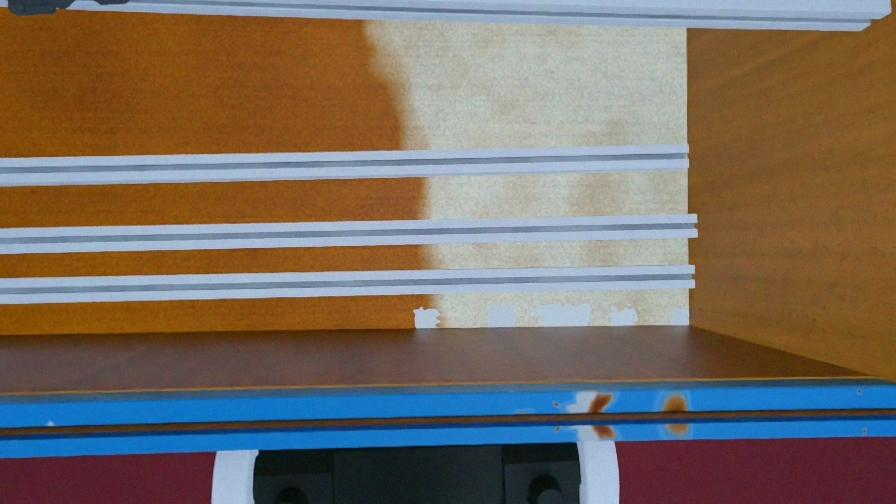

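Scene clock: 937.97 s.
Joint torques (N m): left_arm=[-17.27 7.79 7.12 -3.73 0.15 -0.52 -0.19] | right_arm=[26.41 -5.81 -0.65 11.04 -0.02 2.02 0.08]
External joint torques (N m): left_arm=[-3.48 -0.7 0.75 -1.21 0.02 -0.28 -0.19] | right_arm=[-1.42 -0.29 0.25 0.9 0.23 0.18 0.13]
Motor temperatures (°C): left_arm=[38 34 35 37 43 39 42] | right_arm=[44 39 32 45 39 43 37]
Wrist force (N): left_arm=[-1.2 1.9 -18.1] | right_arm=[1.3 -3.4 -7.6]
Wrist torque (N m): left_arm=[-0.41 -0.23 0.25] | right_arm=[-0.01 -0.12 -0.24]
Wrist force, peak (N): left_arm=[-1.1 2.2 -18.9] | right_arm=[1.3 -3.2 -8.0]
move: done
base_odometry: x=+0.577 y=-0.725 heading=+0.004
lidar_m: 0.18 0.19 0.28 0.82 2.25 1.65 1.56 1.63 2.22 3.95 0.25 0.19
base_status: not commanded
joint_positions: torso_squat_rad=+0.550 torso_shift_rad=+0.100 torso_pitch_rad=+1.000 torso_yaw_rad=+0.000 left_shoulder_pitch_rad=-1.594 left_shoulder_roll_rad=+0.985 left_shoulder_yaw_rad=-1.259 left_elbow_rad=-1.227 left_forearm_roll_rad=+1.192 left_wrist_pitch_rad=+0.822 left_hand_roll_rad=+0.791 left_gripper_m=+0.030 right_shoulder_pitch_rad=+0.600 right_shoulder_roll_rad=-0.150 right_shoulder_yaw_rad=+0.004 right_elbow_rad=-0.198 right_forearm_roll_rad=-0.043 right_wrist_pitch_rad=-0.006 right_hand_roll_rad=+0.044 right_gripper_m=+0.100 head_pan_rad=+0.000 head_tilt_rad=+0.600
joint_status: all done
wheel_motors_off: 0
motor_effort: left_wheel=+5(6) right_wheel=-7(7)
chest: x=+0.0922 y=+0.0003 z=+1.0414 quat_wxyz=(+0.877, +0.000, +0.480, +0.000) (m; base frame)
left_hand: x=+0.4894 y=+0.1903 z=+0.5197 quat_wxyz=(+0.998, -0.063, +0.000, +0.008) (m; base frame)
left_hand_status: reached (checked arc, planned for 1.5 s): 1 mm and 0.1 deg off.
right_hand: x=-0.5960 y=-0.3076 z=+1.0031 quat_wxyz=(+0.768, -0.103, +0.632, -0.024) (m; base frame)
pictures: head_camera
camera_calibration:
head_camera: T_world_to_cam=[[-0.031132, -0.998209, 0.0510765, -0.0433052], [-0.999356, 0.0301739, -0.0194247, 0.350993], [0.0178487, -0.0516483, -0.998506, 1.06554], [0, 0, 0, 1]] pos_world=[0.330401, 0.0012146, 1.07297]

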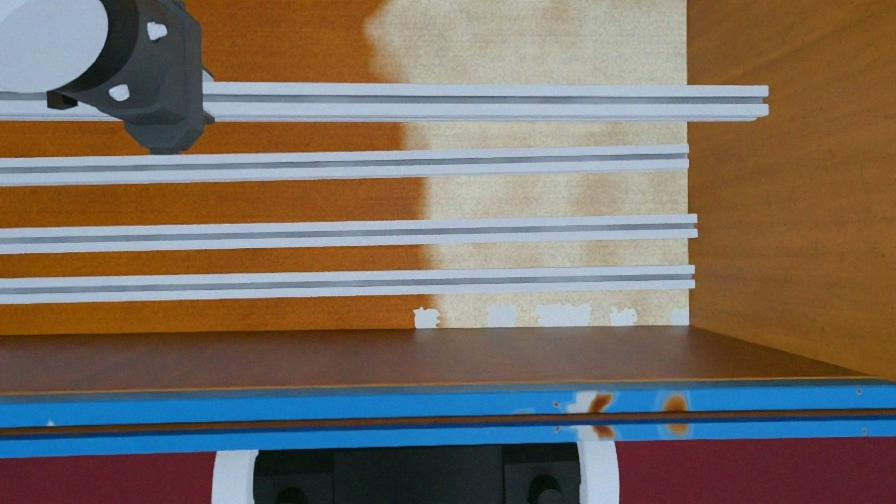

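Emit:
{"op": "move", "data": {
  "target": {"side":"left","x":0.53,"y":0.19,"z":0.52,"quat_wxyz":[0.9978,-0.0637,0,0.0178]},
  "min_time_s": 1,
  "cameras": ["head_camera"]
}}

Emit:
{"op": "move", "data": {
  "joints": {"torso_squat_rad":0.75,"torso_pitch_rad":1.0,"torso_shift_rad":0.22},
  "min_time_s": 2,
  "cameras": ["head_camera"]
}}

Scene clock: 945.83 s.
Joint torques (N m): left_arm=[-19.65 7.87 7.86 -2.67 0.53 -0.1 0.07] | right_arm=[26.62 -5.16 -0.43 11.09 -0.07 2.21 0.05]
External joint torques (N m): left_arm=[-4.05 -0.38 2.02 -0.72 0.37 0.09 0.07] | right_arm=[-1.21 0.35 0.47 0.95 0.18 0.38 0.11]
Motor temperatures (°C): left_arm=[38 34 35 37 43 39 42] | right_arm=[44 39 32 44 39 43 37]
Wrist force (N): left_arm=[-0.9 1.6 -17.5] | right_arm=[1.3 -3.2 -7.6]
Wrist torque (N m): left_arm=[-0.06 -0.23 0.28] | right_arm=[-0.04 -0.11 -0.27]
Wrist force, peak (N): left_arm=[-2.3 3.6 -18.3] | right_arm=[1.4 -3.4 -8.0]
move: done
base_odometry: x=+0.577 y=-0.725 heading=+0.004
lidar_m: 0.17 0.19 0.28 0.82 2.26 1.64 1.56 1.63 2.22 3.96 0.26 0.19
base_status: not commanded
joint_positions: torso_squat_rad=+0.550 torso_shift_rad=+0.100 torso_pitch_rad=+1.000 torso_yaw_rad=+0.000 left_shoulder_pitch_rad=-1.662 left_shoulder_roll_rad=+0.879 left_shoulder_yaw_rad=-1.219 left_elbow_rad=-0.972 left_forearm_roll_rad=+1.312 left_wrist_pitch_rad=+0.852 left_hand_roll_rad=+0.604 left_gripper_m=+0.030 right_shoulder_pitch_rad=+0.600 right_shoulder_roll_rad=-0.150 right_shoulder_yaw_rad=+0.004 right_elbow_rad=-0.198 right_forearm_roll_rad=-0.043 right_wrist_pitch_rad=-0.006 right_hand_roll_rad=+0.044 right_gripper_m=+0.100 head_pan_rad=+0.000 head_tilt_rad=+0.600
joint_status: all done
wheel_motors_off: 0
motor_effort: left_wheel=+5(6) right_wheel=-4(9)
chest: x=+0.0922 y=+0.0003 z=+1.0414 quat_wxyz=(+0.877, +0.000, +0.480, +0.000) (m; base frame)
left_hand: x=+0.5293 y=+0.1903 z=+0.5196 quat_wxyz=(+0.998, -0.063, +0.000, +0.018) (m; base frame)
left_hand_status: reached (checked arc, planned for 1.0 s): 1 mm and 0.1 deg off.
right_hand: x=-0.5960 y=-0.3076 z=+1.0031 quat_wxyz=(+0.768, -0.103, +0.632, -0.024) (m; base frame)
pictures: head_camera
camera_calibration:
head_camera: T_world_to_cam=[[-0.0311335, -0.998209, 0.0510744, -0.0433032], [-0.999356, 0.0301754, -0.019424, 0.350992], [0.017848, -0.0516462, -0.998506, 1.06554], [0, 0, 0, 1]] pos_world=[0.330401, 0.00121391, 1.07297]

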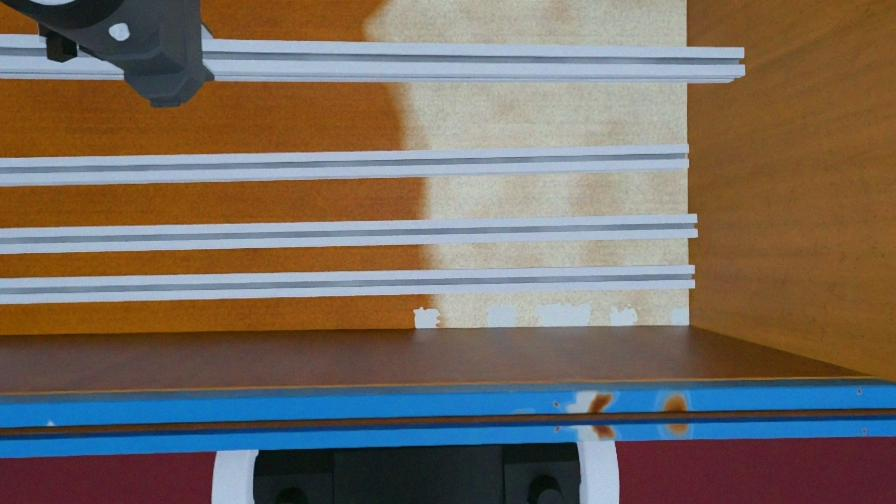

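Scene clock: 948.13 s.
Joint torques (N m): left_arm=[-19.12 7.86 7.36 -2.67 0.48 -0.24 0] | right_arm=[26.09 -5.1 -0.8 10.96 0.19 2.01 0.09]
External joint torques (N m): left_arm=[-3.52 -0.39 1.52 -0.72 0.33 -0.05 0] | right_arm=[-1.74 0.42 0.11 0.82 0.44 0.18 0.15]
Motor temperatures (°C): left_arm=[38 34 35 37 43 39 42] | right_arm=[44 39 32 44 39 43 37]
Wrist force (N): left_arm=[-1.0 2.1 -17.5] | right_arm=[1.2 -3.1 -7.8]
Wrist torque (N m): left_arm=[-0.40 -0.27 0.31] | right_arm=[-0.07 -0.15 -0.26]
Wrist force, peak (N): left_arm=[-0.9 1.8 -18.1] | right_arm=[1.2 -3.2 -8.3]
move: done
base_odometry: x=+0.576 y=-0.725 heading=+0.004
lidar_m: 0.18 0.19 0.27 0.80 2.25 1.65 1.57 1.63 2.22 3.97 0.26 0.19
base_status: not commanded
joint_positions: torso_squat_rad=+0.750 torso_shift_rad=+0.220 torso_pitch_rad=+1.000 torso_yaw_rad=+0.000 left_shoulder_pitch_rad=-1.662 left_shoulder_roll_rad=+0.879 left_shoulder_yaw_rad=-1.219 left_elbow_rad=-0.972 left_forearm_roll_rad=+1.312 left_wrist_pitch_rad=+0.852 left_hand_roll_rad=+0.604 left_gripper_m=+0.030 right_shoulder_pitch_rad=+0.600 right_shoulder_roll_rad=-0.150 right_shoulder_yaw_rad=+0.004 right_elbow_rad=-0.198 right_forearm_roll_rad=-0.043 right_wrist_pitch_rad=-0.006 right_hand_roll_rad=+0.044 right_gripper_m=+0.100 head_pan_rad=+0.000 head_tilt_rad=+0.600
joint_status: all done
wheel_motors_off: 0
motor_effort: left_wheel=+6(6) right_wheel=-4(7)
chest: x=+0.1443 y=+0.0003 z=+0.9474 quat_wxyz=(+0.877, +0.000, +0.480, +0.000) (m; base frame)
left_hand: x=+0.5814 y=+0.1903 z=+0.4256 quat_wxyz=(+0.998, -0.063, +0.000, +0.018) (m; base frame)
right_hand: x=-0.5438 y=-0.3076 z=+0.9092 quat_wxyz=(+0.768, -0.103, +0.632, -0.024) (m; base frame)
pictures: head_camera
camera_calibration:
head_camera: T_world_to_cam=[[-0.0311339, -0.998209, 0.0510744, -0.0368934], [-0.999356, 0.0301754, -0.0194317, 0.401325], [0.0178557, -0.0516464, -0.998506, 0.970798], [0, 0, 0, 1]] pos_world=[0.382584, 0.00120084, 0.979031]

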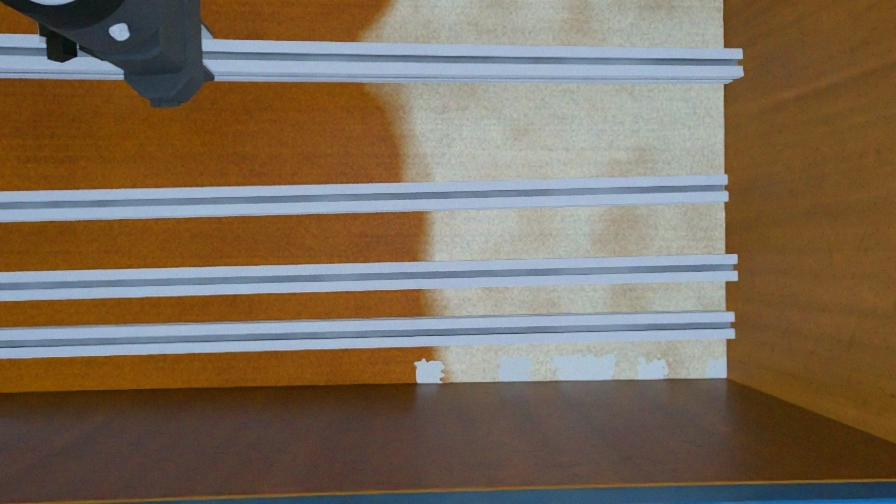

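Emit:
{"op": "move", "data": {
  "target": {"side":"left","x":0.53,"y":0.19,"z":0.42,"quat_wxyz":[0.995,-0.0985,0,0.0178]},
  "min_time_s": 1,
  "cameras": ["head_camera","left_wrist_camera"]
}}

Scene clock: 958.47 s.
Joint torques (N m): left_arm=[-15.88 10.27 7.22 -4.34 0.19 -0.81 0.23] | right_arm=[26.31 -5.68 -0.61 10.97 0.06 2.12 -0.07]
External joint torques (N m): left_arm=[-2.95 1.36 0.95 -1.68 -0.01 -0.51 0.23] | right_arm=[-1.52 -0.16 0.29 0.83 0.31 0.29 -0.02]
Motor temperatures (°C): left_arm=[38 34 35 37 43 38 42] | right_arm=[43 39 32 44 39 42 37]
Wrist force (N): left_arm=[-0.9 3.2 -17.8] | right_arm=[1.2 -3.3 -7.8]
Wrist torque (N m): left_arm=[-0.36 -0.21 0.24] | right_arm=[-0.03 -0.16 -0.26]
Wrist force, peak (N): left_arm=[-1.8 4.8 -17.8] | right_arm=[1.4 -3.7 -8.0]
move: done
base_odometry: x=+0.576 y=-0.725 heading=+0.004
lidar_m: 0.18 0.19 0.27 0.82 2.25 1.64 1.57 1.63 2.22 3.96 0.26 0.19
base_status: not commanded
joint_positions: torso_squat_rad=+0.750 torso_shift_rad=+0.220 torso_pitch_rad=+1.000 torso_yaw_rad=+0.000 left_shoulder_pitch_rad=-1.536 left_shoulder_roll_rad=+1.010 left_shoulder_yaw_rad=-1.235 left_elbow_rad=-1.242 left_forearm_roll_rad=+1.250 left_wrist_pitch_rad=+0.745 left_hand_roll_rad=+0.739 left_gripper_m=+0.030 right_shoulder_pitch_rad=+0.600 right_shoulder_roll_rad=-0.150 right_shoulder_yaw_rad=+0.004 right_elbow_rad=-0.198 right_forearm_roll_rad=-0.043 right_wrist_pitch_rad=-0.006 right_hand_roll_rad=+0.044 right_gripper_m=+0.100 head_pan_rad=+0.000 head_tilt_rad=+0.600
joint_status: all done
wheel_motors_off: 0
motor_effort: left_wheel=+5(6) right_wheel=-1(7)
chest: x=+0.1443 y=+0.0003 z=+0.9474 quat_wxyz=(+0.877, +0.000, +0.480, +0.000) (m; base frame)
left_hand: x=+0.5294 y=+0.1901 z=+0.4196 quat_wxyz=(+0.995, -0.099, +0.001, +0.018) (m; base frame)
left_hand_status: reached (checked arc, planned for 1.0 s): 1 mm and 0.1 deg off.
right_hand: x=-0.5438 y=-0.3076 z=+0.9092 quat_wxyz=(+0.768, -0.103, +0.632, -0.024) (m; base frame)
pictures: head_camera, left_wrist_camera
camera_calibration:
head_camera: T_world_to_cam=[[-0.0311254, -0.99821, 0.0510757, -0.0368935], [-0.999356, 0.0301665, -0.0194385, 0.401328], [0.0178629, -0.0516478, -0.998506, 0.970798], [0, 0, 0, 1]] pos_world=[0.38258, 0.00120549, 0.979033]
left_wrist_camera: T_world_to_cam=[[0.997774, 0.0621151, 0.0242619, -0.550828], [0.032282, -0.768269, 0.639312, -0.10735], [0.0583507, -0.637106, -0.768564, 0.491563], [0, 0, 0, 1]] pos_world=[0.524384, 0.264919, 0.459792]

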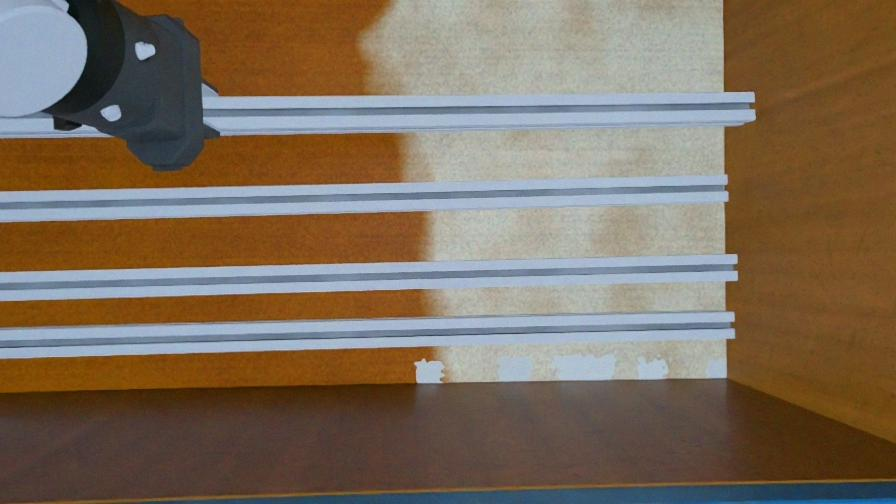

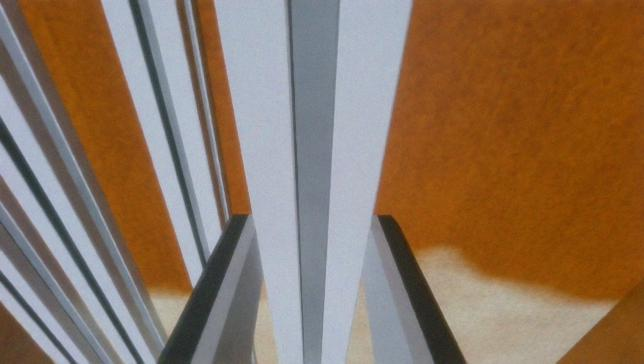

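Emit:
{"op": "zoom_image", "data": {
  "camera": "head_camera",
  "region": [200, 60, 480, 220]
}}

Emit:
{"op": "zoom_image", "data": {
  "camera": "head_camera",
  "region": [540, 60, 820, 220]
}}

Scaled by 1.800 from the camera's 896x504 image, which has a finer 1280x720 frame.

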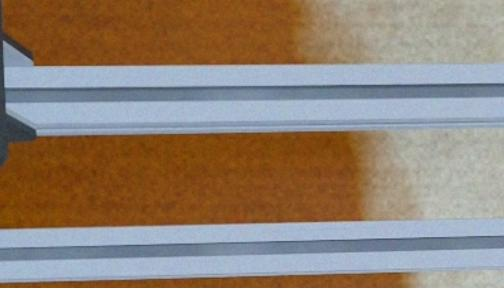

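Scaled by 1.800 from the camera's 896x504 image, which has a finer 1280x720 frame.

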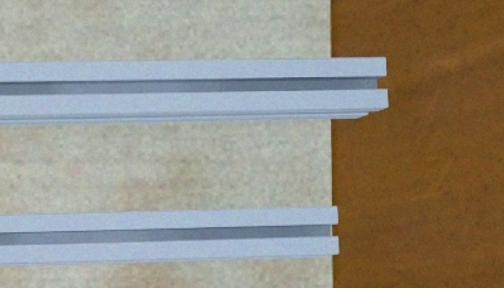

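Emit:
{"op": "move", "data": {
  "target": {"side":"left","x":0.53,"y":0.19,"z":0.42,"quat_wxyz":[0.988,-0.153,0,0.012]},
  "min_time_s": 1.5,
  "cameras": ["head_camera","left_wrist_camera"]
}}

Emit:
{"op": "zoom_image", "data": {
  "camera": "head_camera",
  "region": [200, 60, 480, 220]
}}

Emit:
{"op": "zoom_image", "data": {
  "camera": "head_camera",
  "region": [540, 60, 820, 220]
}}

Scene clock: 978.43 s.
Joint torques (N m): left_arm=[-14.72 11.15 8.84 -3.79 0.6 -0.69 -0.29] | right_arm=[26.19 -5.36 -0.77 11.09 -0.01 1.91 -0.11]
External joint torques (N m): left_arm=[-2.28 1.57 2.63 -1.19 0.3 -0.34 -0.29] | right_arm=[-1.64 0.16 0.13 0.95 0.24 0.07 -0.06]
Motor temperatures (°C): left_arm=[38 34 34 37 43 38 42] | right_arm=[43 39 32 43 39 42 37]
Wrist force (N): left_arm=[-1.1 4.7 -17.3] | right_arm=[0.9 -3.2 -7.7]
Wrist torque (N m): left_arm=[-0.24 -0.26 0.28] | right_arm=[-0.05 -0.18 -0.25]
Wrist force, peak (N): left_arm=[-1.0 3.3 -18.0] | right_arm=[1.0 -3.4 -8.1]
move: done
base_odometry: x=+0.576 y=-0.725 heading=+0.004
lidar_m: 0.18 0.18 0.26 0.82 2.25 1.65 1.56 1.63 2.24 3.96 0.25 0.19
base_status: not commanded
joint_positions: torso_squat_rad=+0.750 torso_shift_rad=+0.220 torso_pitch_rad=+1.000 torso_yaw_rad=+0.000 left_shoulder_pitch_rad=-1.487 left_shoulder_roll_rad=+1.028 left_shoulder_yaw_rad=-1.184 left_elbow_rad=-1.205 left_forearm_roll_rad=+1.423 left_wrist_pitch_rad=+0.672 left_hand_roll_rad=+0.526 left_gripper_m=+0.030 right_shoulder_pitch_rad=+0.600 right_shoulder_roll_rad=-0.150 right_shoulder_yaw_rad=+0.004 right_elbow_rad=-0.198 right_forearm_roll_rad=-0.043 right_wrist_pitch_rad=-0.006 right_hand_roll_rad=+0.044 right_gripper_m=+0.100 head_pan_rad=+0.000 head_tilt_rad=+0.600
joint_status: all done
wheel_motors_off: 0
motor_effort: left_wheel=+5(6) right_wheel=-4(8)
chest: x=+0.1443 y=+0.0003 z=+0.9474 quat_wxyz=(+0.877, +0.000, +0.480, +0.000) (m; base frame)
left_hand: x=+0.5294 y=+0.1898 z=+0.4198 quat_wxyz=(+0.988, -0.151, -0.002, +0.013) (m; base frame)
left_hand_status: reached (checked arc, planned for 1.5 s): 1 mm and 0.3 deg off.
right_hand: x=-0.5438 y=-0.3076 z=+0.9092 quat_wxyz=(+0.768, -0.103, +0.632, -0.024) (m; base frame)
pictures: head_camera, left_wrist_camera
camera_calibration:
head_camera: T_world_to_cam=[[-0.0311254, -0.99821, 0.0510757, -0.0368935], [-0.999356, 0.0301665, -0.0194384, 0.401328], [0.0178628, -0.0516478, -0.998506, 0.970798], [0, 0, 0, 1]] pos_world=[0.38258, 0.00120548, 0.979033]
left_wrist_camera: T_world_to_cam=[[0.998074, 0.0559936, 0.0266973, -0.550853], [0.0198907, -0.696528, 0.717254, -0.147528], [0.0587571, -0.715342, -0.6963, 0.475772], [0, 0, 0, 1]] pos_world=[0.524771, 0.268427, 0.451802]

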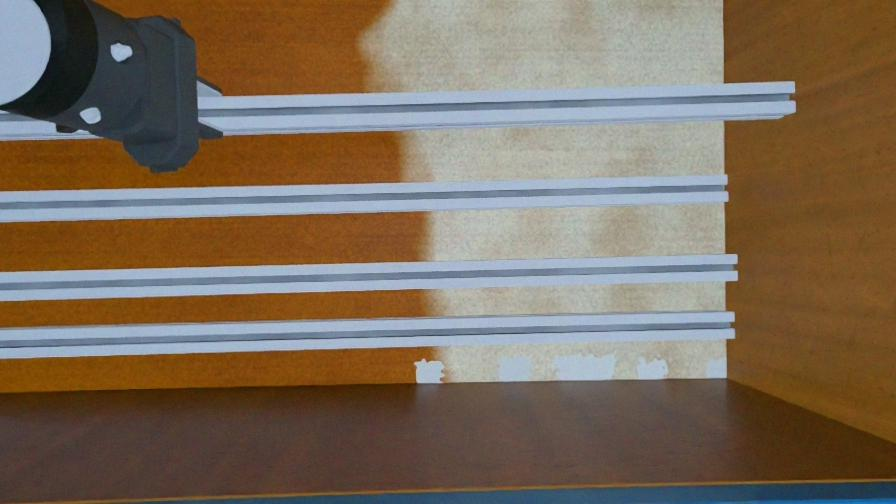

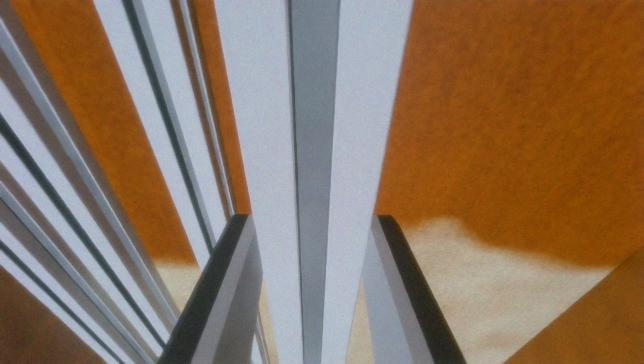

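Scaled by 1.800 from the camera's 896x504 image, which has a finer 1280x720 frame.

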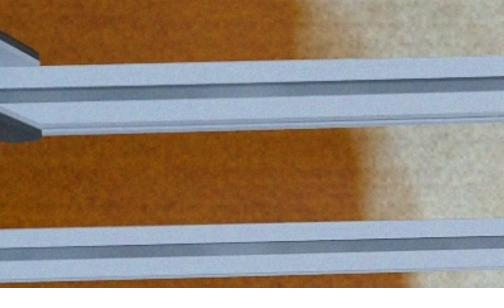

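Scaled by 1.800 from the camera's 896x504 image, which has a finer 1280x720 frame.

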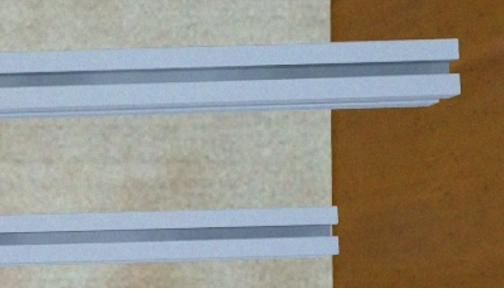

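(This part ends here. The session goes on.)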